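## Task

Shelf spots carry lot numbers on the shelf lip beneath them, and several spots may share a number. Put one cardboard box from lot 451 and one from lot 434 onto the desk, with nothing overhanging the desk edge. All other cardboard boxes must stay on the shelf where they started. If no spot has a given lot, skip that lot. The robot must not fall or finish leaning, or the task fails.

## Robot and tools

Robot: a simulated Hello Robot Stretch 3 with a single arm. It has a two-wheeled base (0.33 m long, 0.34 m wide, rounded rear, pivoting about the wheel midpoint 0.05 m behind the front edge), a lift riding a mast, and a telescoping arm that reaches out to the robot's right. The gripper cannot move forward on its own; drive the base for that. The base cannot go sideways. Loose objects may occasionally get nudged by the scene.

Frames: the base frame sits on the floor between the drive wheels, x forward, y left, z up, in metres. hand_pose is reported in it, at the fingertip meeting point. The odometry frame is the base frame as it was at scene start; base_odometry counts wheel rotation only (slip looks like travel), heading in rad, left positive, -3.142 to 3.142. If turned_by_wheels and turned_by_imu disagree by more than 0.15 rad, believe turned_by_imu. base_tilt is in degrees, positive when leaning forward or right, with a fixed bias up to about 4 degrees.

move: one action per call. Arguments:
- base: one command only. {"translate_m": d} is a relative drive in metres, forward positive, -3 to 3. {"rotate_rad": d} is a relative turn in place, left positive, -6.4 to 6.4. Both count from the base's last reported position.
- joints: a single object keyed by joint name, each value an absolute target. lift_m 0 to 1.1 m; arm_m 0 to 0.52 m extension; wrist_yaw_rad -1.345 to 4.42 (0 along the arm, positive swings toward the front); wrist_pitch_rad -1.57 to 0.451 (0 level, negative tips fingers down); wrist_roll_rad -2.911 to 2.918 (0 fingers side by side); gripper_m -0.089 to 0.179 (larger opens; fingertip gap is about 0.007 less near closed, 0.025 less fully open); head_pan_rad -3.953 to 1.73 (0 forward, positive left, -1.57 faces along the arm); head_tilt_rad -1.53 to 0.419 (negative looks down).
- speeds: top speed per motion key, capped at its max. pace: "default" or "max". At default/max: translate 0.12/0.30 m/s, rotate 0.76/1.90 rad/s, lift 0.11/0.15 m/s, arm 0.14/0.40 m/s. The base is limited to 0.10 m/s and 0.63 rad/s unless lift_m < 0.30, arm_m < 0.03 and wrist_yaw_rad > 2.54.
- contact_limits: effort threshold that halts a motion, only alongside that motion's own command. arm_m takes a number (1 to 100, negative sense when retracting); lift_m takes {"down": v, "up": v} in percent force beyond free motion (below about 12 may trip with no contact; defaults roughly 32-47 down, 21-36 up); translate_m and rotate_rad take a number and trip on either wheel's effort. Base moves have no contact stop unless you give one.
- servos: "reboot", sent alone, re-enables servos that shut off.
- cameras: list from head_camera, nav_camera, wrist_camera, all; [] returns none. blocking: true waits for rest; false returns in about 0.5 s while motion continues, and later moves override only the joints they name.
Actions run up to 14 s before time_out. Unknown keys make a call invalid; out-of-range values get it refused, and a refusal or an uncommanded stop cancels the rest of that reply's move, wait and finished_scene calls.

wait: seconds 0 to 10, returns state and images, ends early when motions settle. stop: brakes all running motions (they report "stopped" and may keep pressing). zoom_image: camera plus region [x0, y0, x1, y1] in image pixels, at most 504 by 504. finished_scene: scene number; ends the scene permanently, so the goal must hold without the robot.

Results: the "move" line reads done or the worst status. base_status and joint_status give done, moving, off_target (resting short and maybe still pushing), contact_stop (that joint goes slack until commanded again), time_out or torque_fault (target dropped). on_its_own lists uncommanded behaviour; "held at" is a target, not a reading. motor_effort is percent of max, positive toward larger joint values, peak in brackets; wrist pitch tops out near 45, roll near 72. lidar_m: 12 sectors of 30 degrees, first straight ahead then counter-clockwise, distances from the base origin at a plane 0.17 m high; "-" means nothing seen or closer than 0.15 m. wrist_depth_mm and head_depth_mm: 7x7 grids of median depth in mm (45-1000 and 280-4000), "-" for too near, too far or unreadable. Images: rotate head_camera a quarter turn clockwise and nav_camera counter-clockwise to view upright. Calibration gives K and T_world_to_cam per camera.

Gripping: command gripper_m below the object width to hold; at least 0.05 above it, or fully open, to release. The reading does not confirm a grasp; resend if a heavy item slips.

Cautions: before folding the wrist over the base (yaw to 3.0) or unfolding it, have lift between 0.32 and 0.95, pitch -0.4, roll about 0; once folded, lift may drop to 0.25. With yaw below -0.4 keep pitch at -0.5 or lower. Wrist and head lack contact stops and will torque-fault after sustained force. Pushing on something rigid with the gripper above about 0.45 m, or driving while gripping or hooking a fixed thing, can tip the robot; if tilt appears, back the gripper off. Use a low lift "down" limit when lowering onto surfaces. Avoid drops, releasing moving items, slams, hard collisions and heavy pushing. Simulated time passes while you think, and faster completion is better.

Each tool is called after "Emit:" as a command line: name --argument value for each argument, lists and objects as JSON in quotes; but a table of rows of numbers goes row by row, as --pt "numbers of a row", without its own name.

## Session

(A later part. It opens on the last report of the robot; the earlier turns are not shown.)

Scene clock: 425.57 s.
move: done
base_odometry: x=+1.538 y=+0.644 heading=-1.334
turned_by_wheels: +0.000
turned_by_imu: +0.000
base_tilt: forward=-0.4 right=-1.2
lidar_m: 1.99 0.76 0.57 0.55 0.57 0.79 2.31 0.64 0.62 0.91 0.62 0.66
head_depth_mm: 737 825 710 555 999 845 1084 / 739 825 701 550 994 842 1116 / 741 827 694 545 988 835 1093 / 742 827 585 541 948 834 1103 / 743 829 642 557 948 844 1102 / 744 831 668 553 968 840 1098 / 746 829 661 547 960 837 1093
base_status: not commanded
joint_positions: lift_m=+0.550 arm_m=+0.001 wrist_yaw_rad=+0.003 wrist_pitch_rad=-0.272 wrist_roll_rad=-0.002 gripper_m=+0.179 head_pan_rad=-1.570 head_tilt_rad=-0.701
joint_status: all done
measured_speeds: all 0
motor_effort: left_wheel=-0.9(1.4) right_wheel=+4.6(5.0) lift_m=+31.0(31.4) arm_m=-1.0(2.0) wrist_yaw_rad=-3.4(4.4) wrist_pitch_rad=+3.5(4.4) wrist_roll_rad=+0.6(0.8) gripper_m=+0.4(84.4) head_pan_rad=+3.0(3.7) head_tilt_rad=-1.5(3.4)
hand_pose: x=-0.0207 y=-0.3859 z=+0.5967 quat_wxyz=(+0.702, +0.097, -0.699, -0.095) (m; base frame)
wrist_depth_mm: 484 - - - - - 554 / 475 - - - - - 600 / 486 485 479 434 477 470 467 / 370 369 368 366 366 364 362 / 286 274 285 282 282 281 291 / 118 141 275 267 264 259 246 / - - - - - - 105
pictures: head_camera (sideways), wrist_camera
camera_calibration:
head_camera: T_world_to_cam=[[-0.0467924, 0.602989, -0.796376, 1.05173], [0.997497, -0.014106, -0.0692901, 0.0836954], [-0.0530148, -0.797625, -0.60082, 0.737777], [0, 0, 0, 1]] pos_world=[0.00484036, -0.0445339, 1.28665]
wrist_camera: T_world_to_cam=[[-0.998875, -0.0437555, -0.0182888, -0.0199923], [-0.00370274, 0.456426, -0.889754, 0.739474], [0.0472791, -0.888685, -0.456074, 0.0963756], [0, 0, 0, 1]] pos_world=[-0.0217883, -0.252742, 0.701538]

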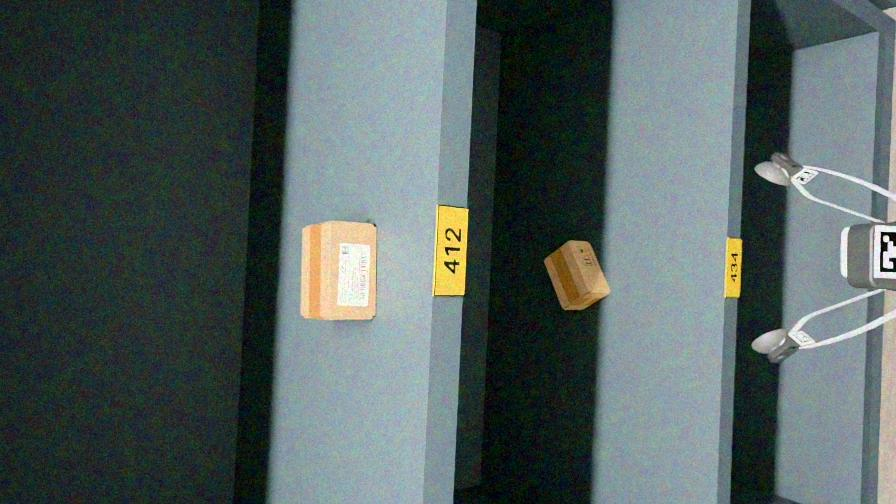

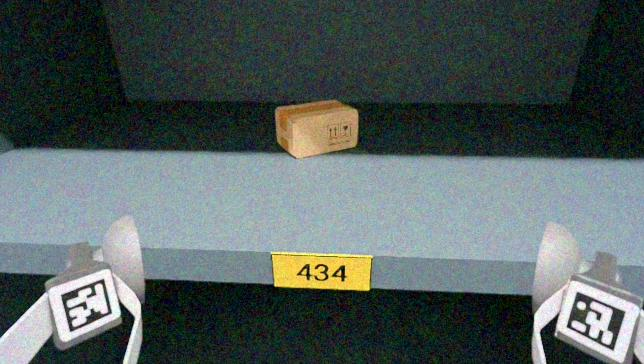

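Emit:
move --base '{"translate_m": -0.07}' --joints '{"wrist_yaw_rad": 0.43}' --cameras '[]'

Emit:
move --joints '{"lift_m": 0.525, "arm_m": 0.12}' --cameras '["wrist_camera"]'

Scene clock: 448.40 s.
move: done
base_odometry: x=+1.522 y=+0.712 heading=-1.334
turned_by_wheels: +0.000
turned_by_imu: +0.000
base_tilt: forward=-0.3 right=-1.4
lidar_m: 2.00 0.77 0.57 0.55 0.57 0.80 2.31 0.64 0.58 0.91 0.68 0.67
head_depth_mm: 737 823 709 556 945 838 990 / 737 827 703 551 993 840 1109 / 737 825 692 547 990 836 1111 / 739 827 684 562 982 831 1103 / 742 831 592 559 935 848 1096 / 742 829 633 555 971 841 1095 / 746 832 662 546 958 838 1086
base_status: done
joint_positions: lift_m=+0.550 arm_m=+0.001 wrist_yaw_rad=+0.427 wrist_pitch_rad=-0.272 wrist_roll_rad=-0.002 gripper_m=+0.179 head_pan_rad=-1.570 head_tilt_rad=-0.701
joint_status: all done
measured_speeds: all 0
motor_effort: left_wheel=-0.5(9.9) right_wheel=-11.0(12.6) lift_m=+29.5(31.5) arm_m=+1.9(2.6) wrist_yaw_rad=+2.9(5.5) wrist_pitch_rad=+3.5(3.7) wrist_roll_rad=+0.7(0.8) gripper_m=+1.0(1.0) head_pan_rad=+3.2(3.6) head_tilt_rad=-0.5(1.6)
hand_pose: x=+0.0781 y=-0.3644 z=+0.5968 quat_wxyz=(+0.706, +0.242, -0.663, +0.055) (m; base frame)
wrist_depth_mm: 391 463 - - - - - / 414 472 - - - - - / 436 476 477 475 418 437 467 / - 417 366 365 366 364 360 / - 146 344 306 280 282 292 / - 126 - - 263 247 227 / 764 681 729 - - - 105
pictures: none
No camera images: "cameras" was empty.

Scene clock: 450.53 s.
move: done
base_odometry: x=+1.522 y=+0.712 heading=-1.334
turned_by_wheels: +0.000
turned_by_imu: +0.000
base_tilt: forward=-0.4 right=-1.2
lidar_m: 1.99 0.77 0.57 0.55 0.57 0.80 2.33 0.64 0.58 0.91 0.68 0.67
head_depth_mm: 734 820 712 556 939 834 986 / 737 823 702 551 995 841 1095 / 738 824 691 546 988 834 512 / 738 825 686 562 980 809 528 / 742 828 593 558 939 824 1073 / 740 833 632 553 967 819 1093 / 744 834 660 547 961 839 1089
base_status: not commanded
joint_positions: lift_m=+0.525 arm_m=+0.120 wrist_yaw_rad=+0.427 wrist_pitch_rad=-0.271 wrist_roll_rad=-0.002 gripper_m=+0.179 head_pan_rad=-1.570 head_tilt_rad=-0.701
joint_status: all done
measured_speeds: all 0
motor_effort: left_wheel=-0.7(1.2) right_wheel=-10.3(11.3) lift_m=+24.9(29.3) arm_m=+13.3(15.0) wrist_yaw_rad=+2.1(3.4) wrist_pitch_rad=+3.4(3.5) wrist_roll_rad=+0.6(0.8) gripper_m=+0.8(1.4) head_pan_rad=+3.1(3.5) head_tilt_rad=+0.6(1.5)
hand_pose: x=+0.0781 y=-0.4839 z=+0.5719 quat_wxyz=(+0.706, +0.242, -0.663, +0.055) (m; base frame)
wrist_depth_mm: 382 457 - - - - - / 391 470 - - - - - / 393 442 440 439 302 398 398 / 316 314 312 311 306 307 305 / 268 232 242 241 240 238 248 / 118 140 203 197 196 188 194 / 118 514 196 171 165 161 105
pictures: wrist_camera
camera_calibration:
wrist_camera: T_world_to_cam=[[-0.89244, -0.450799, -0.0181994, -0.131377], [-0.190714, 0.413498, -0.890308, 0.756705], [0.408875, -0.791075, -0.454996, 0.0117104], [0, 0, 0, 1]] pos_world=[0.0222807, -0.362856, 0.676637]

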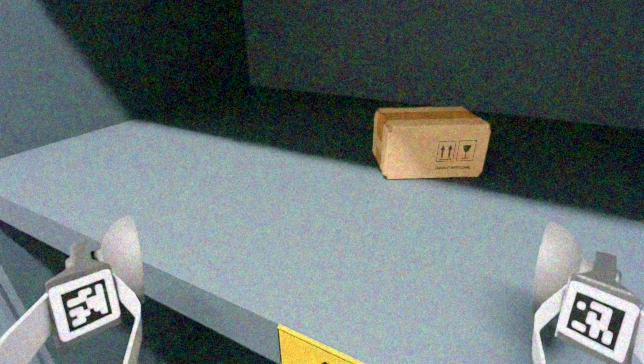

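Emit:
move --joints '{"lift_m": 0.514, "arm_m": 0.32}' --contact_limits '{"arm_m": 40}' --cameras '["wrist_camera"]'

Emit:
move --joints '{"gripper_m": 0.03}' --cameras '["wrist_camera"]'

Emit:
move --joints '{"lift_m": 0.57}' --cameras '["wrist_camera"]'

Scene clock: 464.93 s.
move: done
base_odometry: x=+1.522 y=+0.712 heading=-1.334
turned_by_wheels: +0.000
turned_by_imu: +0.000
base_tilt: forward=-0.2 right=-1.2
lidar_m: 2.00 0.77 0.57 0.55 0.57 0.80 2.32 0.64 0.58 0.91 0.68 0.67
head_depth_mm: 735 823 710 555 942 838 993 / 737 824 701 551 997 844 1091 / 738 824 693 547 987 652 1059 / 741 828 685 562 957 789 1101 / 739 827 593 557 930 825 1094 / 745 832 631 552 966 841 1100 / 744 831 660 546 960 837 1091
base_status: not commanded
joint_positions: lift_m=+0.514 arm_m=+0.320 wrist_yaw_rad=+0.427 wrist_pitch_rad=-0.271 wrist_roll_rad=-0.002 gripper_m=+0.179 head_pan_rad=-1.570 head_tilt_rad=-0.701
joint_status: all done
measured_speeds: all 0
motor_effort: left_wheel=-1.0(1.2) right_wheel=-10.5(11.6) lift_m=+25.3(29.9) arm_m=+12.4(15.1) wrist_yaw_rad=+3.2(3.2) wrist_pitch_rad=+3.4(3.6) wrist_roll_rad=+0.5(0.8) gripper_m=+0.7(1.1) head_pan_rad=+2.3(3.1) head_tilt_rad=+2.9(3.3)
contact_limits: arm_m 40 (drawing in: default 31, maximum 55; extending or still: default 40, maximum 69)
hand_pose: x=+0.0781 y=-0.6839 z=+0.5610 quat_wxyz=(+0.706, +0.242, -0.664, +0.055) (m; base frame)
wrist_depth_mm: 375 446 - - - - - / 387 459 - - - - - / 379 408 405 371 343 - - / 290 288 286 176 283 281 265 / 235 213 203 136 142 219 218 / 119 141 140 136 140 179 179 / 144 149 148 147 149 151 105
pictures: wrist_camera
camera_calibration:
wrist_camera: T_world_to_cam=[[-0.892466, -0.450747, -0.0182182, -0.221694], [-0.190623, 0.413414, -0.890366, 0.829601], [0.408861, -0.791148, -0.454881, -0.151627], [0, 0, 0, 1]] pos_world=[0.0222807, -0.562856, 0.665637]

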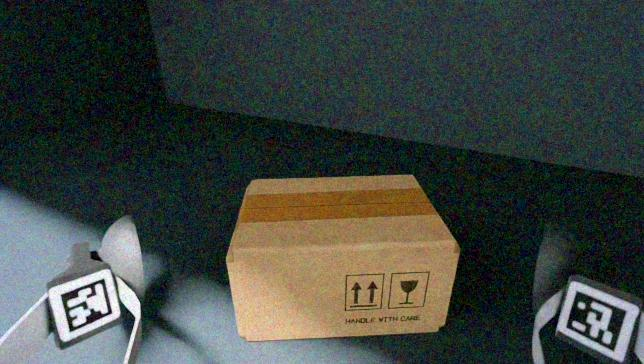

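Scene clock: 466.97 s.
move: done
base_odometry: x=+1.522 y=+0.712 heading=-1.334
turned_by_wheels: +0.000
turned_by_imu: +0.000
base_tilt: forward=-0.3 right=-1.2
lidar_m: 2.00 0.77 0.57 0.55 0.57 0.80 2.32 0.64 0.58 0.91 0.67 0.67
head_depth_mm: 735 821 710 556 942 835 984 / 736 827 703 550 996 841 1094 / 740 826 693 545 988 652 568 / 741 827 684 563 981 789 1102 / 740 828 592 557 918 844 1102 / 743 833 632 553 969 844 1092 / 744 830 660 547 968 836 1088
base_status: not commanded
joint_positions: lift_m=+0.514 arm_m=+0.320 wrist_yaw_rad=+0.429 wrist_pitch_rad=-0.270 wrist_roll_rad=-0.002 gripper_m=+0.031 head_pan_rad=-1.570 head_tilt_rad=-0.700
joint_status: all done
measured_speeds: all 0
motor_effort: left_wheel=-0.6(1.2) right_wheel=-9.9(11.1) lift_m=+26.7(27.7) arm_m=+8.6(13.0) wrist_yaw_rad=+0.1(3.2) wrist_pitch_rad=+3.2(3.5) wrist_roll_rad=+0.5(0.8) gripper_m=-22.5(95.4) head_pan_rad=+2.1(3.2) head_tilt_rad=+3.6(3.9)
contact_limits: arm_m 40 (drawing in: default 31, maximum 55; extending or still: default 40, maximum 69)
hand_pose: x=+0.0785 y=-0.6837 z=+0.5611 quat_wxyz=(+0.706, +0.242, -0.663, +0.056) (m; base frame)
wrist_depth_mm: 379 442 - - - - - / 386 458 - - - - - / 380 409 404 371 345 - - / 291 288 287 177 282 281 267 / 224 223 137 136 142 220 218 / 182 182 134 138 139 179 179 / 154 144 149 148 150 124 151
pictures: wrist_camera
camera_calibration:
wrist_camera: T_world_to_cam=[[-0.891641, -0.452378, -0.0181765, -0.222435], [-0.191236, 0.412709, -0.890562, 0.829433], [0.410372, -0.790585, -0.454499, -0.151554], [0, 0, 0, 1]] pos_world=[0.0224786, -0.562756, 0.665737]

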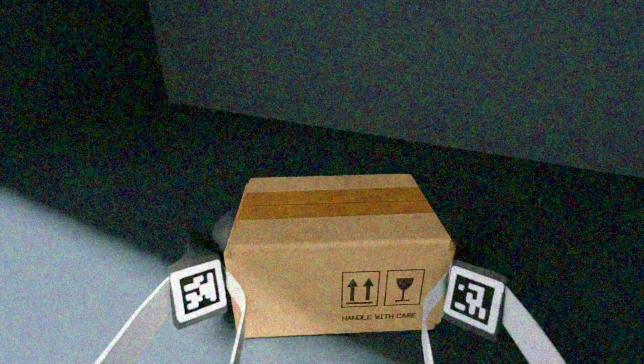

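Scene clock: 468.30 s.
move: done
base_odometry: x=+1.522 y=+0.712 heading=-1.334
turned_by_wheels: +0.000
turned_by_imu: +0.000
base_tilt: forward=-0.4 right=-1.3
lidar_m: 2.00 0.77 0.57 0.55 0.57 0.79 2.32 0.64 0.58 0.91 0.67 0.67
head_depth_mm: 736 817 710 554 940 841 989 / 738 824 701 551 992 839 1074 / 739 824 695 547 990 649 1084 / 741 828 685 562 731 805 1103 / 742 827 593 558 895 847 1097 / 744 830 634 552 969 841 1087 / 746 828 661 548 962 839 1090
base_status: not commanded
joint_positions: lift_m=+0.570 arm_m=+0.320 wrist_yaw_rad=+0.429 wrist_pitch_rad=-0.273 wrist_roll_rad=-0.002 gripper_m=+0.033 head_pan_rad=-1.570 head_tilt_rad=-0.700
joint_status: all done
measured_speeds: all 0
motor_effort: left_wheel=-0.9(1.3) right_wheel=-11.0(11.3) lift_m=+30.1(34.3) arm_m=+5.3(8.4) wrist_yaw_rad=+1.4(2.0) wrist_pitch_rad=+3.9(3.9) wrist_roll_rad=+0.7(0.8) gripper_m=-9.5(22.5) head_pan_rad=+2.4(2.9) head_tilt_rad=+3.0(3.5)
contact_limits: arm_m 40 (drawing in: default 31, maximum 55; extending or still: default 40, maximum 69)
hand_pose: x=+0.0784 y=-0.6835 z=+0.6163 quat_wxyz=(+0.706, +0.243, -0.663, +0.055) (m; base frame)
wrist_depth_mm: 375 442 - - - - - / 387 462 - - - - - / 400 474 - - - - - / 389 405 407 178 178 - - / 317 315 137 136 143 312 296 / 257 268 134 138 139 245 254 / 225 205 204 204 203 203 214
pictures: wrist_camera
camera_calibration:
wrist_camera: T_world_to_cam=[[-0.891682, -0.45229, -0.0183748, -0.221276], [-0.192328, 0.415294, -0.889124, 0.879436], [0.409772, -0.789282, -0.457298, -0.123599], [0, 0, 0, 1]] pos_world=[0.0224801, -0.562859, 0.72134]

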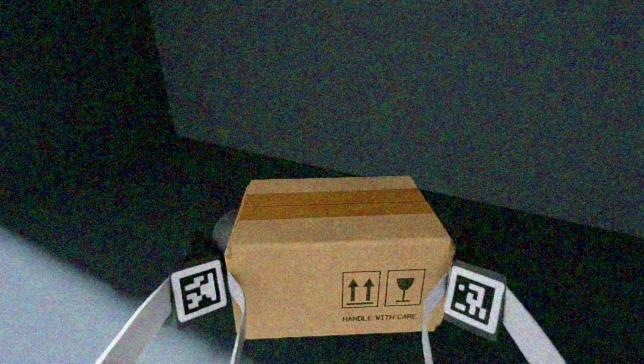

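Emit:
move --joints '{"arm_m": 0.0}' --speeds '{"arm_m": 0.25}' --cameras '[]'

Emit:
move --joints '{"wrist_yaw_rad": 1.57, "wrist_pitch_rad": -0.4, "lift_m": 0.5}' --cameras '["wrist_camera"]'

Emit:
move --joints '{"wrist_yaw_rad": 2.58, "lift_m": 0.45}' --cameras '["wrist_camera", "nav_camera"]'

Scene clock: 507.77 s.
move: done
base_odometry: x=+1.522 y=+0.712 heading=-1.334
turned_by_wheels: +0.000
turned_by_imu: +0.000
base_tilt: forward=-0.2 right=-1.3
lidar_m: 2.00 0.77 0.57 0.55 0.57 0.79 2.32 0.64 0.58 0.91 0.67 0.67
head_depth_mm: 737 821 712 556 940 839 985 / 738 821 706 552 994 840 1113 / 738 826 697 545 989 835 1108 / 740 823 684 562 981 829 1103 / 743 827 594 558 976 808 653 / 742 831 633 553 969 822 1068 / 745 830 660 549 963 837 1086
base_status: not commanded
joint_positions: lift_m=+0.570 arm_m=+0.001 wrist_yaw_rad=+0.429 wrist_pitch_rad=-0.274 wrist_roll_rad=-0.002 gripper_m=+0.033 head_pan_rad=-1.570 head_tilt_rad=-0.700
joint_status: all done
measured_speeds: all 0
motor_effort: left_wheel=-0.9(1.3) right_wheel=-10.4(11.3) lift_m=+30.9(32.2) arm_m=-13.0(14.3) wrist_yaw_rad=-0.6(2.1) wrist_pitch_rad=+3.9(4.0) wrist_roll_rad=+0.5(0.8) gripper_m=-9.6(10.0) head_pan_rad=+1.6(2.6) head_tilt_rad=+2.1(3.5)
hand_pose: x=+0.0784 y=-0.3640 z=+0.6163 quat_wxyz=(+0.706, +0.243, -0.663, +0.055) (m; base frame)
wrist_depth_mm: 387 464 - - - - - / 413 470 - - - - - / 435 485 531 523 524 524 517 / - 434 409 179 405 403 404 / - 510 137 137 143 315 312 / - - 134 138 139 246 255 / 843 - 148 148 151 118 225
pictures: none
No camera images: "cameras" was empty.

Scene clock: 509.33 s.
move: done
base_odometry: x=+1.522 y=+0.712 heading=-1.334
turned_by_wheels: +0.000
turned_by_imu: +0.000
base_tilt: forward=-0.3 right=-1.3
lidar_m: 2.00 0.77 0.57 0.55 0.57 0.79 2.32 0.64 0.57 0.91 0.67 0.67
head_depth_mm: 736 823 711 556 939 839 988 / 737 820 701 551 993 841 1113 / 738 826 694 546 987 837 1107 / 740 827 684 561 984 833 1100 / 738 829 594 558 979 848 1100 / 742 831 634 554 974 843 1091 / 745 829 660 548 962 838 1089
base_status: not commanded
joint_positions: lift_m=+0.500 arm_m=+0.001 wrist_yaw_rad=+1.567 wrist_pitch_rad=-0.421 wrist_roll_rad=-0.002 gripper_m=+0.033 head_pan_rad=-1.570 head_tilt_rad=-0.700
joint_status: all done
measured_speeds: all 0
motor_effort: left_wheel=-0.4(1.2) right_wheel=-10.5(11.1) lift_m=+24.9(29.9) arm_m=-11.4(12.9) wrist_yaw_rad=+2.6(6.7) wrist_pitch_rad=+3.4(5.5) wrist_roll_rad=+0.5(0.8) gripper_m=-9.7(10.1) head_pan_rad=+2.1(2.5) head_tilt_rad=+2.7(3.2)
hand_pose: x=+0.2026 y=-0.1466 z=+0.5119 quat_wxyz=(+0.595, +0.592, -0.385, +0.384) (m; base frame)
wrist_depth_mm: - - - - - - - / - - - - - - 410 / - - - - - - 427 / - - - 179 - - 468 / 824 907 137 136 143 565 501 / 763 785 134 138 139 122 - / 692 642 634 636 629 122 -
pictures: wrist_camera
camera_calibration:
wrist_camera: T_world_to_cam=[[0.0333468, -0.999155, -0.0240466, -0.134265], [-0.583746, 0.0000582585, -0.811936, 0.566395], [0.811251, 0.0411126, -0.583251, 0.30642], [0, 0, 0, 1]] pos_world=[0.0865252, -0.146782, 0.635368]

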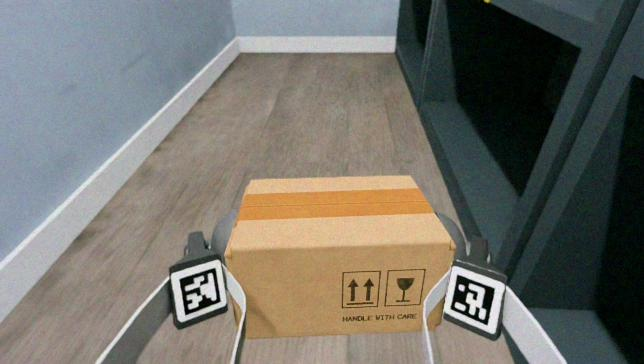

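Scene clock: 510.83 s.
move: done
base_odometry: x=+1.522 y=+0.712 heading=-1.334
turned_by_wheels: +0.000
turned_by_imu: +0.000
base_tilt: forward=-0.3 right=-1.1
lidar_m: 2.00 0.77 0.57 0.55 0.57 0.79 2.32 0.64 0.58 0.91 0.67 0.67
head_depth_mm: 737 820 711 556 939 838 989 / 737 824 702 553 998 840 1111 / 739 828 694 545 984 835 1105 / 740 826 685 563 984 831 1103 / 741 828 593 557 975 847 1100 / 742 832 632 554 970 841 1093 / 743 830 660 548 961 834 1091
base_status: not commanded
joint_positions: lift_m=+0.450 arm_m=+0.001 wrist_yaw_rad=+2.577 wrist_pitch_rad=-0.422 wrist_roll_rad=-0.002 gripper_m=+0.033 head_pan_rad=-1.570 head_tilt_rad=-0.700
joint_status: all done
measured_speeds: all 0
motor_effort: left_wheel=-0.6(1.2) right_wheel=-10.5(11.1) lift_m=+28.5(28.5) arm_m=-10.6(12.1) wrist_yaw_rad=+0.8(5.8) wrist_pitch_rad=+3.6(3.6) wrist_roll_rad=+0.3(0.7) gripper_m=-9.8(10.0) head_pan_rad=+2.0(2.1) head_tilt_rad=+2.0(3.0)
hand_pose: x=+0.0986 y=+0.0436 z=+0.4619 quat_wxyz=(+0.335, +0.704, -0.050, +0.624) (m; base frame)
wrist_depth_mm: 459 501 539 - - - - / 490 524 - - - - - / 516 - - - - - - / 545 - - 178 896 968 969 / - - 136 137 142 809 804 / 625 - 134 138 139 695 676 / 203 594 579 580 582 578 606
pictures: nav_camera (sideways), wrist_camera
camera_calibration:
nav_camera: T_world_to_cam=[[0.0176182, -0.623615, 0.781533, -0.973777], [-0.999787, -0.0194264, 0.00703726, 0.0470691], [0.0107939, -0.781491, -0.623824, 0.764928], [0, 0, 0, 1]] pos_world=[0.0559587, -0.00856248, 1.23789]
wrist_camera: T_world_to_cam=[[0.863805, -0.50325, -0.0240929, -0.0454317], [-0.310691, -0.494423, -0.811799, 0.459646], [0.396626, 0.708721, -0.58344, 0.365629], [0, 0, 0, 1]] pos_world=[0.0370341, -0.0547335, 0.585368]

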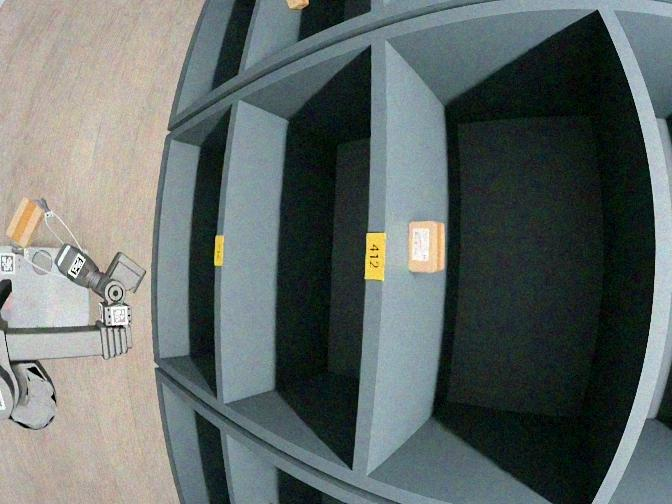

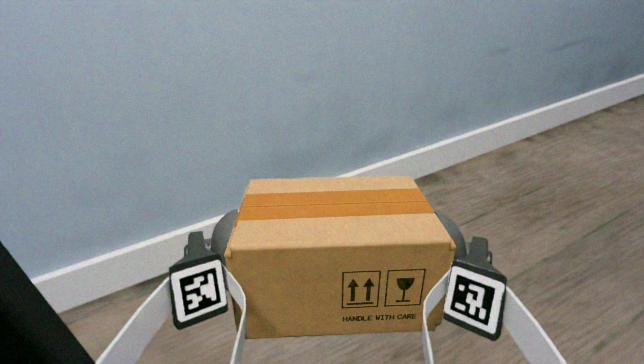

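Emit:
move --joints '{"lift_m": 0.288}' --pace "max" --cameras '[]'

Emit:
move --base '{"translate_m": -1.86}' --pace "max" --cameras '[]'

Emit:
move --base '{"rotate_rad": 1.585}' --joints '{"head_pan_rad": -3.14, "head_tilt_rad": -0.4}' --cameras '["nav_camera"]'

Scene clock: 519.70 s.
move: done
base_odometry: x=+1.522 y=+0.712 heading=-1.334
turned_by_wheels: +0.000
turned_by_imu: +0.000
base_tilt: forward=-0.4 right=-1.3
lidar_m: 2.00 0.77 0.57 0.55 0.57 0.79 2.32 0.64 0.58 0.91 0.67 0.67
head_depth_mm: 737 823 712 556 939 833 988 / 740 823 704 550 992 844 1110 / 740 828 695 545 986 840 1104 / 741 827 688 562 985 834 1101 / 741 828 595 557 978 847 1096 / 744 828 633 554 967 845 1092 / 743 832 661 548 964 841 1092
base_status: not commanded
joint_positions: lift_m=+0.288 arm_m=+0.001 wrist_yaw_rad=+2.577 wrist_pitch_rad=-0.422 wrist_roll_rad=-0.002 gripper_m=+0.033 head_pan_rad=-1.570 head_tilt_rad=-0.700
joint_status: all done
measured_speeds: all 0
motor_effort: left_wheel=-1.0(1.3) right_wheel=-9.5(11.1) lift_m=+23.9(28.5) arm_m=-6.5(8.4) wrist_yaw_rad=+2.4(3.2) wrist_pitch_rad=+3.6(3.7) wrist_roll_rad=+0.4(0.8) gripper_m=-9.9(10.2) head_pan_rad=+2.0(2.2) head_tilt_rad=+1.6(2.8)
hand_pose: x=+0.0986 y=+0.0435 z=+0.2997 quat_wxyz=(+0.335, +0.704, -0.050, +0.623) (m; base frame)
wrist_depth_mm: 462 503 542 - - - - / 487 529 - - - - - / 517 - - - 840 886 878 / 546 - 179 179 711 703 705 / 562 605 137 136 143 588 580 / 515 530 134 139 139 503 500 / 204 265 265 418 421 418 438
pictures: none
No camera images: "cameras" was empty.

Scene clock: 527.33 s.
move: done
base_odometry: x=+1.084 y=+2.520 heading=-1.334
turned_by_wheels: +0.000
turned_by_imu: -0.001
base_tilt: forward=-0.3 right=-1.2
lidar_m: 2.13 0.81 0.60 0.58 0.61 0.51 0.50 0.52 0.72 2.06 0.73 0.68
head_depth_mm: 1502 1468 1419 1387 1344 1298 1162 / 2294 2202 2084 1942 1666 1392 1181 / 2606 2934 2939 2141 1679 1386 1178 / 2651 2937 2900 2126 1659 1370 1179 / 2648 2948 2845 2088 1638 1358 1164 / 2653 2929 2859 2075 1647 1359 1162 / 2653 2861 2744 2061 1635 1351 1152
base_status: done
joint_positions: lift_m=+0.288 arm_m=+0.001 wrist_yaw_rad=+2.577 wrist_pitch_rad=-0.422 wrist_roll_rad=-0.002 gripper_m=+0.033 head_pan_rad=-1.570 head_tilt_rad=-0.700
joint_status: not commanded
measured_speeds: all 0
motor_effort: left_wheel=-3.3(10.7) right_wheel=-5.6(17.8) lift_m=+30.6(32.3) arm_m=-1.9(7.3) wrist_yaw_rad=+2.0(3.6) wrist_pitch_rad=+3.6(3.8) wrist_roll_rad=+0.4(0.8) gripper_m=-9.3(10.3) head_pan_rad=+1.0(1.9) head_tilt_rad=+1.1(2.6)
hand_pose: x=+0.0985 y=+0.0436 z=+0.2997 quat_wxyz=(+0.335, +0.704, -0.050, +0.624) (m; base frame)
wrist_depth_mm: 485 526 - - - - - / 513 - - - - - - / 537 - - - 848 892 883 / - - 667 179 709 707 707 / 581 602 137 136 143 584 570 / 518 530 134 138 140 505 498 / 204 264 264 423 420 417 436
pictures: none
No camera images: "cameras" was empty.

Scene clock: 530.70 s.
move: done
base_odometry: x=+1.084 y=+2.520 heading=+0.251
turned_by_wheels: +1.585
turned_by_imu: +1.558
base_tilt: forward=-0.3 right=-1.3
lidar_m: 0.58 0.61 0.51 0.49 0.52 0.71 2.06 0.73 0.68 2.14 0.81 0.60
head_depth_mm: 1469 1442 1396 1370 1344 1315 1301 / 2223 2150 2085 2013 1960 1720 1419 / 2682 2872 3003 3170 2428 1772 1417 / 2698 2843 3009 3229 2424 1772 1392 / 2675 2859 3063 3199 2384 1764 1395 / 2699 2849 3093 3175 2383 1759 1391 / 2695 2876 2972 3141 2347 1749 1392
base_status: done
joint_positions: lift_m=+0.288 arm_m=+0.001 wrist_yaw_rad=+2.577 wrist_pitch_rad=-0.422 wrist_roll_rad=-0.002 gripper_m=+0.033 head_pan_rad=-3.141 head_tilt_rad=-0.399
joint_status: all done
measured_speeds: all 0
motor_effort: left_wheel=-9.1(12.5) right_wheel=+9.5(13.1) lift_m=+29.7(31.1) arm_m=-7.1(7.8) wrist_yaw_rad=+2.4(3.5) wrist_pitch_rad=+3.6(3.7) wrist_roll_rad=+0.4(0.8) gripper_m=-9.7(10.3) head_pan_rad=+3.4(5.2) head_tilt_rad=-3.9(7.7)
hand_pose: x=+0.0985 y=+0.0436 z=+0.2997 quat_wxyz=(+0.335, +0.704, -0.050, +0.624) (m; base frame)
wrist_depth_mm: 419 462 507 580 670 527 454 / 441 490 548 611 736 536 467 / 474 521 595 - 786 - 487 / 498 551 180 178 685 652 504 / - 579 137 136 143 588 507 / 515 524 134 138 140 506 497 / 203 264 265 421 420 418 436
pictures: nav_camera (sideways)
camera_calibration:
nav_camera: T_world_to_cam=[[-0.364192, -0.0171213, 0.931166, -1.16658], [-0.015827, 0.9998, 0.0121931, 0.0343495], [-0.931189, -0.010297, -0.36439, 0.433142], [0, 0, 0, 1]] pos_world=[-0.0209786, -0.0498559, 1.24369]

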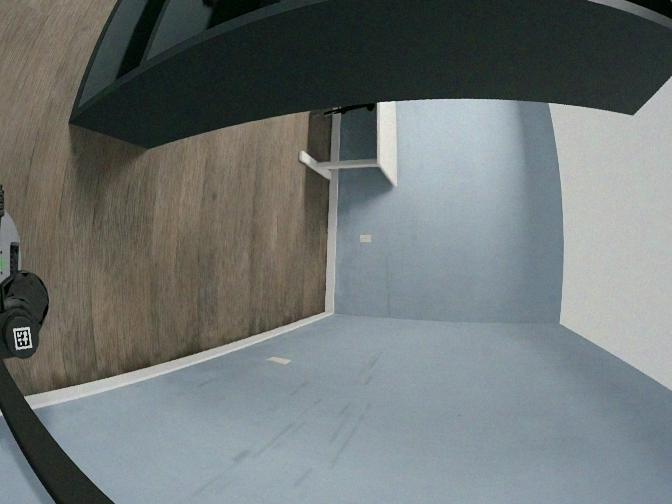

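Emit:
move --base '{"translate_m": -1.7}' --pace "max" --cameras '[]'

Emit:
move --base '{"rotate_rad": -1.57}' --joints '{"head_pan_rad": -1.57, "head_tilt_rad": -0.6}' --cameras '["nav_camera"]'

Scene clock: 545.20 s.
move: done
base_odometry: x=-0.562 y=+2.098 heading=+0.251
turned_by_wheels: +0.000
turned_by_imu: -0.001
base_tilt: forward=-0.4 right=-1.2
lidar_m: 1.91 0.73 0.54 0.52 0.54 0.75 1.48 1.36 1.71 2.97 1.13 0.95
head_depth_mm: 1249 1326 1390 1452 1419 1397 1328 / 1253 1331 1416 1530 1644 1731 1410 / 1246 1336 1413 1520 1651 1733 1417 / 1253 1330 1427 1535 1653 1728 1411 / 1247 1331 1421 1531 1644 1726 1393 / 1250 1337 1430 1521 1648 1725 1385 / 1253 1327 1427 1523 1645 1722 1383
base_status: done
joint_positions: lift_m=+0.288 arm_m=+0.001 wrist_yaw_rad=+2.577 wrist_pitch_rad=-0.422 wrist_roll_rad=-0.002 gripper_m=+0.033 head_pan_rad=-3.140 head_tilt_rad=-0.401
joint_status: not commanded
measured_speeds: all 0
motor_effort: left_wheel=-6.8(17.5) right_wheel=-0.7(11.6) lift_m=+27.4(29.1) arm_m=-11.0(13.3) wrist_yaw_rad=+1.6(3.4) wrist_pitch_rad=+3.5(3.7) wrist_roll_rad=+0.3(0.8) gripper_m=-9.7(10.1) head_pan_rad=+2.2(4.0) head_tilt_rad=+2.7(4.3)
hand_pose: x=+0.0985 y=+0.0436 z=+0.2997 quat_wxyz=(+0.335, +0.704, -0.050, +0.624) (m; base frame)
wrist_depth_mm: 435 481 538 602 - - - / 465 519 571 622 - - - / 495 550 615 - 818 886 853 / 523 565 179 179 704 702 692 / - 597 137 136 142 583 578 / 520 529 134 138 139 502 499 / 203 265 264 423 421 418 437
pictures: none
No camera images: "cameras" was empty.

Scene clock: 548.57 s.
move: done
base_odometry: x=-0.562 y=+2.098 heading=-1.319
turned_by_wheels: -1.570
turned_by_imu: -1.546
base_tilt: forward=-0.3 right=-1.0
lidar_m: 2.81 1.11 0.95 1.83 0.72 0.54 0.52 0.55 0.76 1.48 1.36 1.71
head_depth_mm: 1209 1327 1446 1515 1469 1387 1223 / 1211 1327 1479 1659 1789 1494 1243 / 1212 1331 1478 1670 1805 1476 1230 / 1212 1347 1490 1670 1806 1468 1227 / 1226 1351 1489 1680 1804 1471 1218 / 1228 1346 1491 1675 1812 1467 1217 / 1235 1346 1500 1681 1792 1454 1209
base_status: done
joint_positions: lift_m=+0.288 arm_m=+0.001 wrist_yaw_rad=+2.577 wrist_pitch_rad=-0.422 wrist_roll_rad=-0.002 gripper_m=+0.033 head_pan_rad=-1.569 head_tilt_rad=-0.600
joint_status: all done
measured_speeds: all 0
motor_effort: left_wheel=+7.8(12.3) right_wheel=-9.8(13.1) lift_m=+26.4(27.7) arm_m=-12.3(13.2) wrist_yaw_rad=+1.0(2.9) wrist_pitch_rad=+3.7(3.7) wrist_roll_rad=+0.3(0.8) gripper_m=-9.4(10.2) head_pan_rad=-3.2(5.8) head_tilt_rad=-5.4(7.9)
hand_pose: x=+0.0985 y=+0.0436 z=+0.2997 quat_wxyz=(+0.335, +0.704, -0.050, +0.624) (m; base frame)
wrist_depth_mm: - - - - - - - / - - - - - - - / 929 922 902 912 881 884 874 / 739 735 723 179 713 710 698 / 609 607 137 136 143 580 580 / 517 528 134 138 139 495 500 / 204 264 264 422 416 420 439
pictures: nav_camera (sideways)
camera_calibration:
nav_camera: T_world_to_cam=[[0.0182772, -0.542626, 0.839776, -1.04972], [-0.999761, -0.0199907, 0.00884211, 0.0447997], [0.0119897, -0.839737, -0.542861, 0.659682], [0, 0, 0, 1]] pos_world=[0.0560656, -0.014753, 1.23925]

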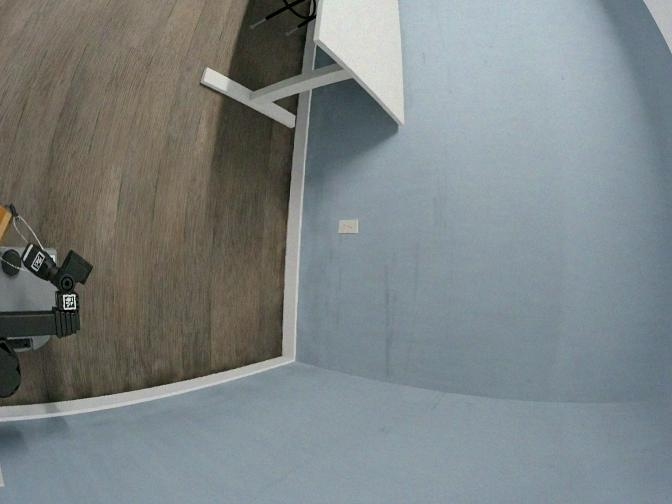

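Emit:
move --base '{"translate_m": 1.77}' --pace "max" --cameras '[]'

Emit:
move --joints '{"lift_m": 0.5}' --pace "max" --cameras '[]'

Emit:
move --joints '{"lift_m": 0.78, "wrist_yaw_rad": 0, "wrist_pitch_rad": -0.25}' --cameras '["head_camera", "wrist_camera"]'

Scene clock: 568.00 s.
move: done
base_odometry: x=-0.121 y=+0.384 heading=-1.319
turned_by_wheels: +0.000
turned_by_imu: +0.002
base_tilt: forward=-0.4 right=-1.2
lidar_m: 2.01 1.04 0.77 0.75 0.79 1.10 2.27 2.11 1.06 0.88 1.15 2.22
head_depth_mm: 1256 1374 1508 1137 1699 1500 1249 / 1256 1390 1491 1126 1687 1485 1233 / 1264 1389 1486 1109 1672 1469 1234 / 1262 1391 1489 1097 1648 1430 1234 / 1264 1384 1496 1089 1701 1466 1229 / 1268 1396 1492 1035 1474 1455 1216 / 1269 1400 1501 1067 1734 1452 1217
base_status: done
joint_positions: lift_m=+0.288 arm_m=+0.001 wrist_yaw_rad=+2.577 wrist_pitch_rad=-0.422 wrist_roll_rad=-0.002 gripper_m=+0.033 head_pan_rad=-1.570 head_tilt_rad=-0.600
joint_status: not commanded
measured_speeds: all 0
motor_effort: left_wheel=+1.4(13.0) right_wheel=+6.6(14.3) lift_m=+24.5(26.2) arm_m=-12.7(13.5) wrist_yaw_rad=+1.9(3.9) wrist_pitch_rad=+3.5(3.8) wrist_roll_rad=+0.4(0.8) gripper_m=-9.3(10.4) head_pan_rad=-3.0(3.7) head_tilt_rad=-4.2(5.6)
hand_pose: x=+0.0985 y=+0.0436 z=+0.2997 quat_wxyz=(+0.335, +0.704, -0.050, +0.624) (m; base frame)
wrist_depth_mm: - - - - - - - / - - - - - - - / - - 862 902 898 884 858 / 704 724 725 179 709 703 694 / 603 605 137 137 142 588 579 / 512 530 134 138 139 498 501 / 203 264 264 425 420 417 438
pictures: none
No camera images: "cameras" was empty.

Scene clock: 570.20 s.
move: done
base_odometry: x=-0.121 y=+0.384 heading=-1.319
turned_by_wheels: +0.000
turned_by_imu: +0.000
base_tilt: forward=-0.3 right=-1.2
lidar_m: 2.01 1.04 0.78 0.75 0.79 1.10 2.28 2.11 1.06 0.88 1.14 2.21
head_depth_mm: 1252 1378 1507 1137 1693 1501 1252 / 1253 1383 1484 1124 1690 1486 1239 / 1256 1387 1487 1113 1670 1484 1237 / 1267 1385 1479 1102 1650 1434 1228 / 1263 1394 1500 1093 1699 1468 1219 / 1264 1391 1511 1033 1476 1451 1225 / 1278 1400 1505 1068 1741 1439 1209
base_status: not commanded
joint_positions: lift_m=+0.500 arm_m=+0.001 wrist_yaw_rad=+2.577 wrist_pitch_rad=-0.422 wrist_roll_rad=-0.002 gripper_m=+0.033 head_pan_rad=-1.570 head_tilt_rad=-0.600
joint_status: all done
measured_speeds: all 0
motor_effort: left_wheel=+1.4(2.1) right_wheel=+6.5(7.2) lift_m=+31.5(34.9) arm_m=-11.8(13.1) wrist_yaw_rad=+2.3(3.0) wrist_pitch_rad=+3.7(3.8) wrist_roll_rad=+0.4(0.8) gripper_m=-9.6(10.0) head_pan_rad=-2.9(3.2) head_tilt_rad=-3.4(4.7)
hand_pose: x=+0.0984 y=+0.0436 z=+0.5117 quat_wxyz=(+0.335, +0.705, -0.050, +0.624) (m; base frame)
wrist_depth_mm: - - - - - - - / - - - - - - - / - - - - - - - / - - - 179 - - - / 796 862 137 136 143 886 890 / 762 797 134 138 139 751 742 / 208 634 632 634 630 619 652
pictures: none
No camera images: "cameras" was empty.

Scene clock: 573.57 s.
move: done
base_odometry: x=-0.121 y=+0.384 heading=-1.319
turned_by_wheels: +0.000
turned_by_imu: +0.000
base_tilt: forward=-0.3 right=-1.2
lidar_m: 2.00 1.04 0.77 0.75 0.79 1.10 2.27 2.11 1.06 0.88 1.14 2.21
head_depth_mm: 1259 1379 1493 1134 1696 1494 1243 / 1253 1375 1487 1123 1684 1481 1239 / 1254 1387 1498 1116 1675 1395 1179 / 1260 1387 1493 1100 1664 526 337 / 1271 1389 1510 1083 1713 1387 1218 / 1266 1393 1494 1033 1479 1455 1216 / 1264 1390 1512 1064 1733 1445 1214
base_status: not commanded
joint_positions: lift_m=+0.780 arm_m=+0.001 wrist_yaw_rad=+0.003 wrist_pitch_rad=-0.280 wrist_roll_rad=-0.002 gripper_m=+0.033 head_pan_rad=-1.570 head_tilt_rad=-0.600
joint_status: all done
measured_speeds: all 0
motor_effort: left_wheel=+1.7(2.2) right_wheel=+6.5(7.1) lift_m=+29.4(34.8) arm_m=-9.6(11.8) wrist_yaw_rad=-3.4(7.9) wrist_pitch_rad=+5.0(8.9) wrist_roll_rad=+0.3(0.8) gripper_m=-9.3(10.0) head_pan_rad=-2.6(3.2) head_tilt_rad=-4.0(4.7)
hand_pose: x=-0.0208 y=-0.3851 z=+0.8247 quat_wxyz=(+0.701, +0.100, -0.699, -0.098) (m; base frame)
wrist_depth_mm: - - - - - - - / - - - - - - - / - - - - - - - / - - - 179 168 - - / - - 137 136 142 - - / - - 134 138 139 - - / - - - - - - -
pictures: head_camera (sideways), wrist_camera
camera_calibration:
head_camera: T_world_to_cam=[[-0.0466892, 0.520161, -0.852791, 1.12529], [0.997496, -0.0211159, -0.0674913, 0.0813558], [-0.0531138, -0.853807, -0.517873, 0.629846], [0, 0, 0, 1]] pos_world=[0.0048404, -0.0458481, 1.29131]
wrist_camera: T_world_to_cam=[[-0.998889, -0.0432964, -0.0185889, -0.0155115], [-0.0036009, 0.463507, -0.886086, 0.941752], [0.0469804, -0.885035, -0.463148, 0.208273], [0, 0, 0, 1]] pos_world=[-0.0218879, -0.252851, 0.930646]

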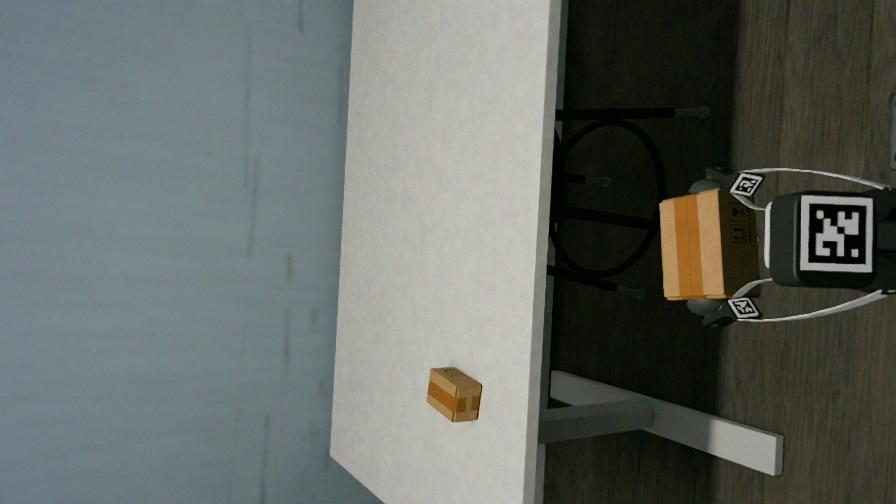

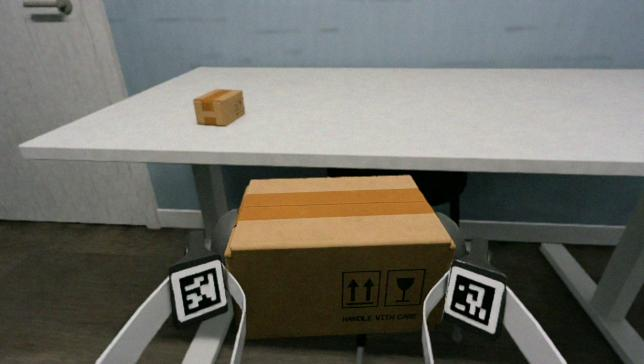

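Emit:
move --joints '{"arm_m": 0.495}' --speeds '{"arm_m": 0.25}' --cameras '[]'

Emit:
move --joints '{"lift_m": 0.696}' --speeds '{"lift_m": 0.05}' --contact_limits '{"lift_m": {"down": 13}}' --cameras '["head_camera", "wrist_camera"]'

Scene clock: 592.00 s.
move: done
base_odometry: x=-0.121 y=+0.384 heading=-1.319
turned_by_wheels: +0.000
turned_by_imu: +0.000
base_tilt: forward=-0.5 right=-1.2
lidar_m: 2.00 1.04 0.77 0.75 0.79 1.10 2.27 2.11 1.06 0.88 1.15 2.22
head_depth_mm: 1257 1379 1498 1135 1695 1454 298 / 1258 1386 1481 1123 432 361 329 / 1262 1385 1487 651 1142 1480 1233 / 1263 1387 1493 692 1658 1423 1230 / 1262 1398 1503 1087 1699 1472 1228 / 1268 1400 1507 1031 1478 1457 1208 / 1277 1389 1517 1064 1733 1438 1213
base_status: not commanded
joint_positions: lift_m=+0.780 arm_m=+0.495 wrist_yaw_rad=+0.003 wrist_pitch_rad=-0.280 wrist_roll_rad=-0.002 gripper_m=+0.033 head_pan_rad=-1.570 head_tilt_rad=-0.600
joint_status: all done
measured_speeds: all 0
motor_effort: left_wheel=+1.8(2.2) right_wheel=+6.6(7.1) lift_m=+31.7(31.9) arm_m=+12.2(15.3) wrist_yaw_rad=-2.7(4.3) wrist_pitch_rad=+5.0(5.2) wrist_roll_rad=+0.6(0.9) gripper_m=-9.1(10.0) head_pan_rad=-2.2(3.3) head_tilt_rad=-2.9(4.1)
hand_pose: x=-0.0208 y=-0.8796 z=+0.8248 quat_wxyz=(+0.701, +0.100, -0.699, -0.098) (m; base frame)
wrist_depth_mm: - - - - - - - / - - - - - - - / - - - - - - - / - - - 168 168 - - / 261 - 137 136 143 - - / 252 - 134 138 139 - - / - - 146 149 151 117 -
pictures: none
No camera images: "cameras" was empty.

Scene clock: 594.20 s.
move: done
base_odometry: x=-0.121 y=+0.384 heading=-1.319
turned_by_wheels: +0.000
turned_by_imu: +0.000
base_tilt: forward=-0.4 right=-1.2
lidar_m: 2.01 1.04 0.77 0.75 0.79 1.10 2.27 2.11 1.06 0.88 1.15 2.21
head_depth_mm: 1254 1374 1492 1138 1691 1500 1244 / 1261 1384 1485 1124 1444 453 359 / 1259 1383 1495 1110 693 1397 1230 / 1264 1394 1492 976 1650 1427 1228 / 1261 1387 1499 1089 1700 1462 1226 / 1272 1392 1492 1033 1469 1453 1218 / 1278 1397 1510 1070 1727 1453 1212
base_status: not commanded
joint_positions: lift_m=+0.696 arm_m=+0.495 wrist_yaw_rad=+0.003 wrist_pitch_rad=-0.251 wrist_roll_rad=-0.002 gripper_m=+0.033 head_pan_rad=-1.570 head_tilt_rad=-0.600
joint_status: all done
measured_speeds: all 0
motor_effort: left_wheel=+1.6(2.3) right_wheel=+6.1(7.1) lift_m=+22.4(31.0) arm_m=+7.6(12.6) wrist_yaw_rad=-2.3(4.2) wrist_pitch_rad=-0.3(5.1) wrist_roll_rad=+0.4(0.8) gripper_m=-9.9(10.3) head_pan_rad=-1.6(2.8) head_tilt_rad=-2.5(3.9)
contact_limits: lift_m down 13 (down: maximum 72; up: maximum 65)
hand_pose: x=-0.0208 y=-0.8822 z=+0.7478 quat_wxyz=(+0.703, +0.090, -0.700, -0.088) (m; base frame)
wrist_depth_mm: - - - - - - - / - - - - - - - / - - - - - - - / 234 - - 167 167 - - / - - 136 136 142 - - / - - 134 138 139 - - / - - 145 149 151 - -
pictures: head_camera (sideways), wrist_camera
camera_calibration:
head_camera: T_world_to_cam=[[-0.0466892, 0.520161, -0.852791, 1.12529], [0.997496, -0.0211159, -0.0674913, 0.0813558], [-0.0531138, -0.853807, -0.517873, 0.629846], [0, 0, 0, 1]] pos_world=[0.0048404, -0.0458481, 1.29131]
wrist_camera: T_world_to_cam=[[-0.99889, -0.0437836, -0.0173974, -0.0397818], [-0.00350007, 0.437209, -0.899353, 1.09077], [0.0469833, -0.898293, -0.436877, -0.298657], [0, 0, 0, 1]] pos_world=[-0.021888, -0.746918, 0.849817]

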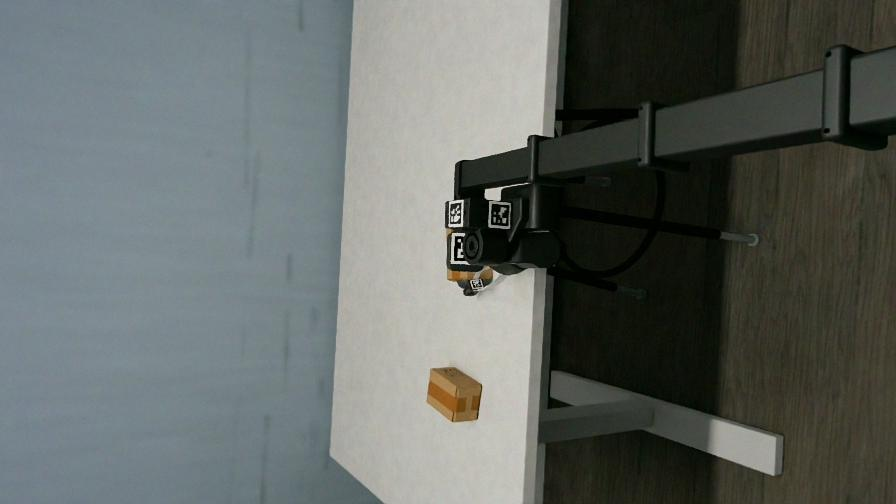

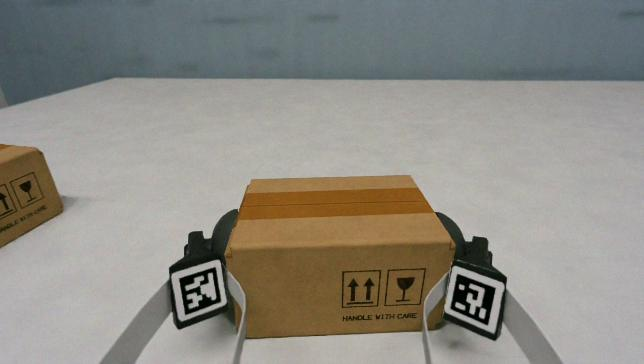

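Contact made. Release and retract.

Emit:
move --joints '{"gripper_m": 0.16}' --cameras '[]'

Emit:
move --joints '{"arm_m": 0.2}' --cameras '["head_camera", "wrist_camera"]'

Scene clock: 600.37 s.
move: done
base_odometry: x=-0.121 y=+0.384 heading=-1.319
turned_by_wheels: +0.000
turned_by_imu: +0.000
base_tilt: forward=-0.4 right=-1.1
lidar_m: 2.00 1.04 0.77 0.75 0.79 1.11 2.27 2.11 1.06 0.88 1.15 2.22
head_depth_mm: 1251 1382 1501 1138 1691 1493 1243 / 1254 1383 1490 1122 1437 452 359 / 1262 1389 1492 1114 695 1400 1231 / 1258 1378 1489 998 1505 1441 1228 / 1272 1392 1497 1092 1704 1458 1216 / 1271 1396 1503 1036 1474 1453 1215 / 1275 1397 1496 1067 1728 1446 1212
base_status: not commanded
joint_positions: lift_m=+0.696 arm_m=+0.495 wrist_yaw_rad=+0.000 wrist_pitch_rad=-0.263 wrist_roll_rad=-0.002 gripper_m=+0.160 head_pan_rad=-1.570 head_tilt_rad=-0.600
joint_status: all done
measured_speeds: all 0
motor_effort: left_wheel=+1.6(2.1) right_wheel=+6.7(7.1) lift_m=+28.8(29.5) arm_m=-4.0(4.0) wrist_yaw_rad=-0.8(3.0) wrist_pitch_rad=+2.1(2.1) wrist_roll_rad=+0.5(0.8) gripper_m=+0.8(81.8) head_pan_rad=-1.8(2.6) head_tilt_rad=-2.1(3.1)
contact_limits: lift_m down 13 (down: maximum 72; up: maximum 65)
hand_pose: x=-0.0215 y=-0.8811 z=+0.7447 quat_wxyz=(+0.702, +0.093, -0.700, -0.093) (m; base frame)
wrist_depth_mm: - - - - - - - / - - - - - - - / - - - - - - - / 236 - - 168 158 - - / - 144 130 134 135 - - / - 125 139 140 142 135 - / 112 - - - - - 110
pictures: none
No camera images: "cameras" was empty.

Scene clock: 603.77 s.
move: done
base_odometry: x=-0.121 y=+0.384 heading=-1.319
turned_by_wheels: +0.000
turned_by_imu: +0.000
base_tilt: forward=-0.3 right=-1.2
lidar_m: 2.01 1.04 0.77 0.75 0.79 1.11 2.28 2.11 1.06 0.88 1.14 2.21
head_depth_mm: 1251 1378 1494 1133 1698 1502 1250 / 1253 1382 1485 1119 1690 466 369 / 1265 1379 1491 1107 1147 454 1146 / 1272 1388 1490 1005 1505 472 1177 / 1261 1393 1491 1087 1655 1458 1224 / 1270 1392 1492 1032 1482 1450 1216 / 1271 1401 1510 1066 1731 1442 1207
base_status: not commanded
joint_positions: lift_m=+0.696 arm_m=+0.200 wrist_yaw_rad=+0.000 wrist_pitch_rad=-0.264 wrist_roll_rad=-0.002 gripper_m=+0.160 head_pan_rad=-1.570 head_tilt_rad=-0.600
joint_status: all done
measured_speeds: all 0
motor_effort: left_wheel=+1.4(2.0) right_wheel=+6.6(7.0) lift_m=+28.9(29.4) arm_m=-12.9(14.4) wrist_yaw_rad=-0.4(2.1) wrist_pitch_rad=+2.1(2.3) wrist_roll_rad=+0.5(0.8) gripper_m=+0.8(1.6) head_pan_rad=-1.4(2.7) head_tilt_rad=-2.8(3.1)
contact_limits: lift_m down 13 (down: maximum 72; up: maximum 65)
hand_pose: x=-0.0215 y=-0.5860 z=+0.7446 quat_wxyz=(+0.702, +0.093, -0.700, -0.093) (m; base frame)
wrist_depth_mm: - - - - - - - / - 442 - 399 - - - / - - - 409 - - - / - - - - - - - / - 154 - - - - - / - 127 - - - 136 - / 116 945 959 988 983 918 112
pictures: head_camera (sideways), wrist_camera
camera_calibration:
head_camera: T_world_to_cam=[[-0.0466892, 0.520161, -0.852791, 1.12529], [0.997496, -0.0211159, -0.0674913, 0.0813558], [-0.0531138, -0.853807, -0.517873, 0.629846], [0, 0, 0, 1]] pos_world=[0.0048404, -0.0458481, 1.29131]
wrist_camera: T_world_to_cam=[[-0.999007, -0.0407701, -0.0179642, -0.0253573], [-0.00227589, 0.449389, -0.893333, 0.960976], [0.0444942, -0.892405, -0.449035, -0.0215697], [0, 0, 0, 1]] pos_world=[-0.0221853, -0.452134, 0.848331]

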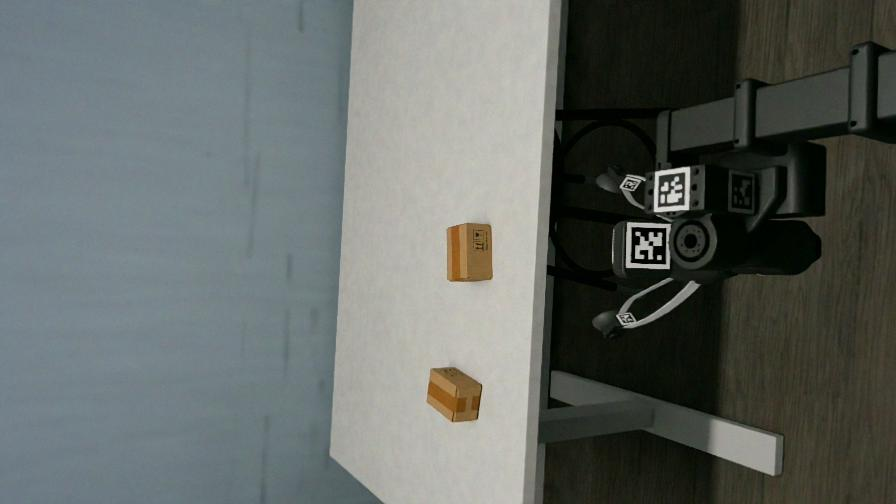

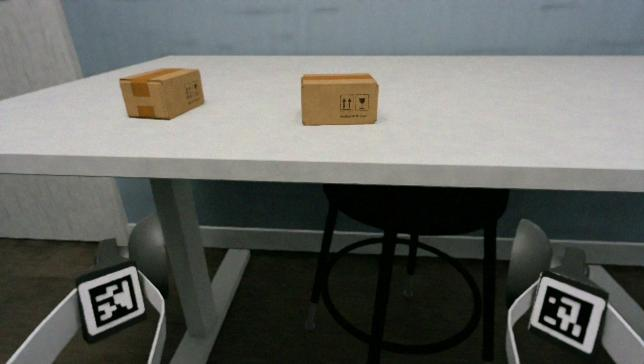

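Both on the desk.

Emit:
finished_scene --scene 2

The scene is finished: the task was done.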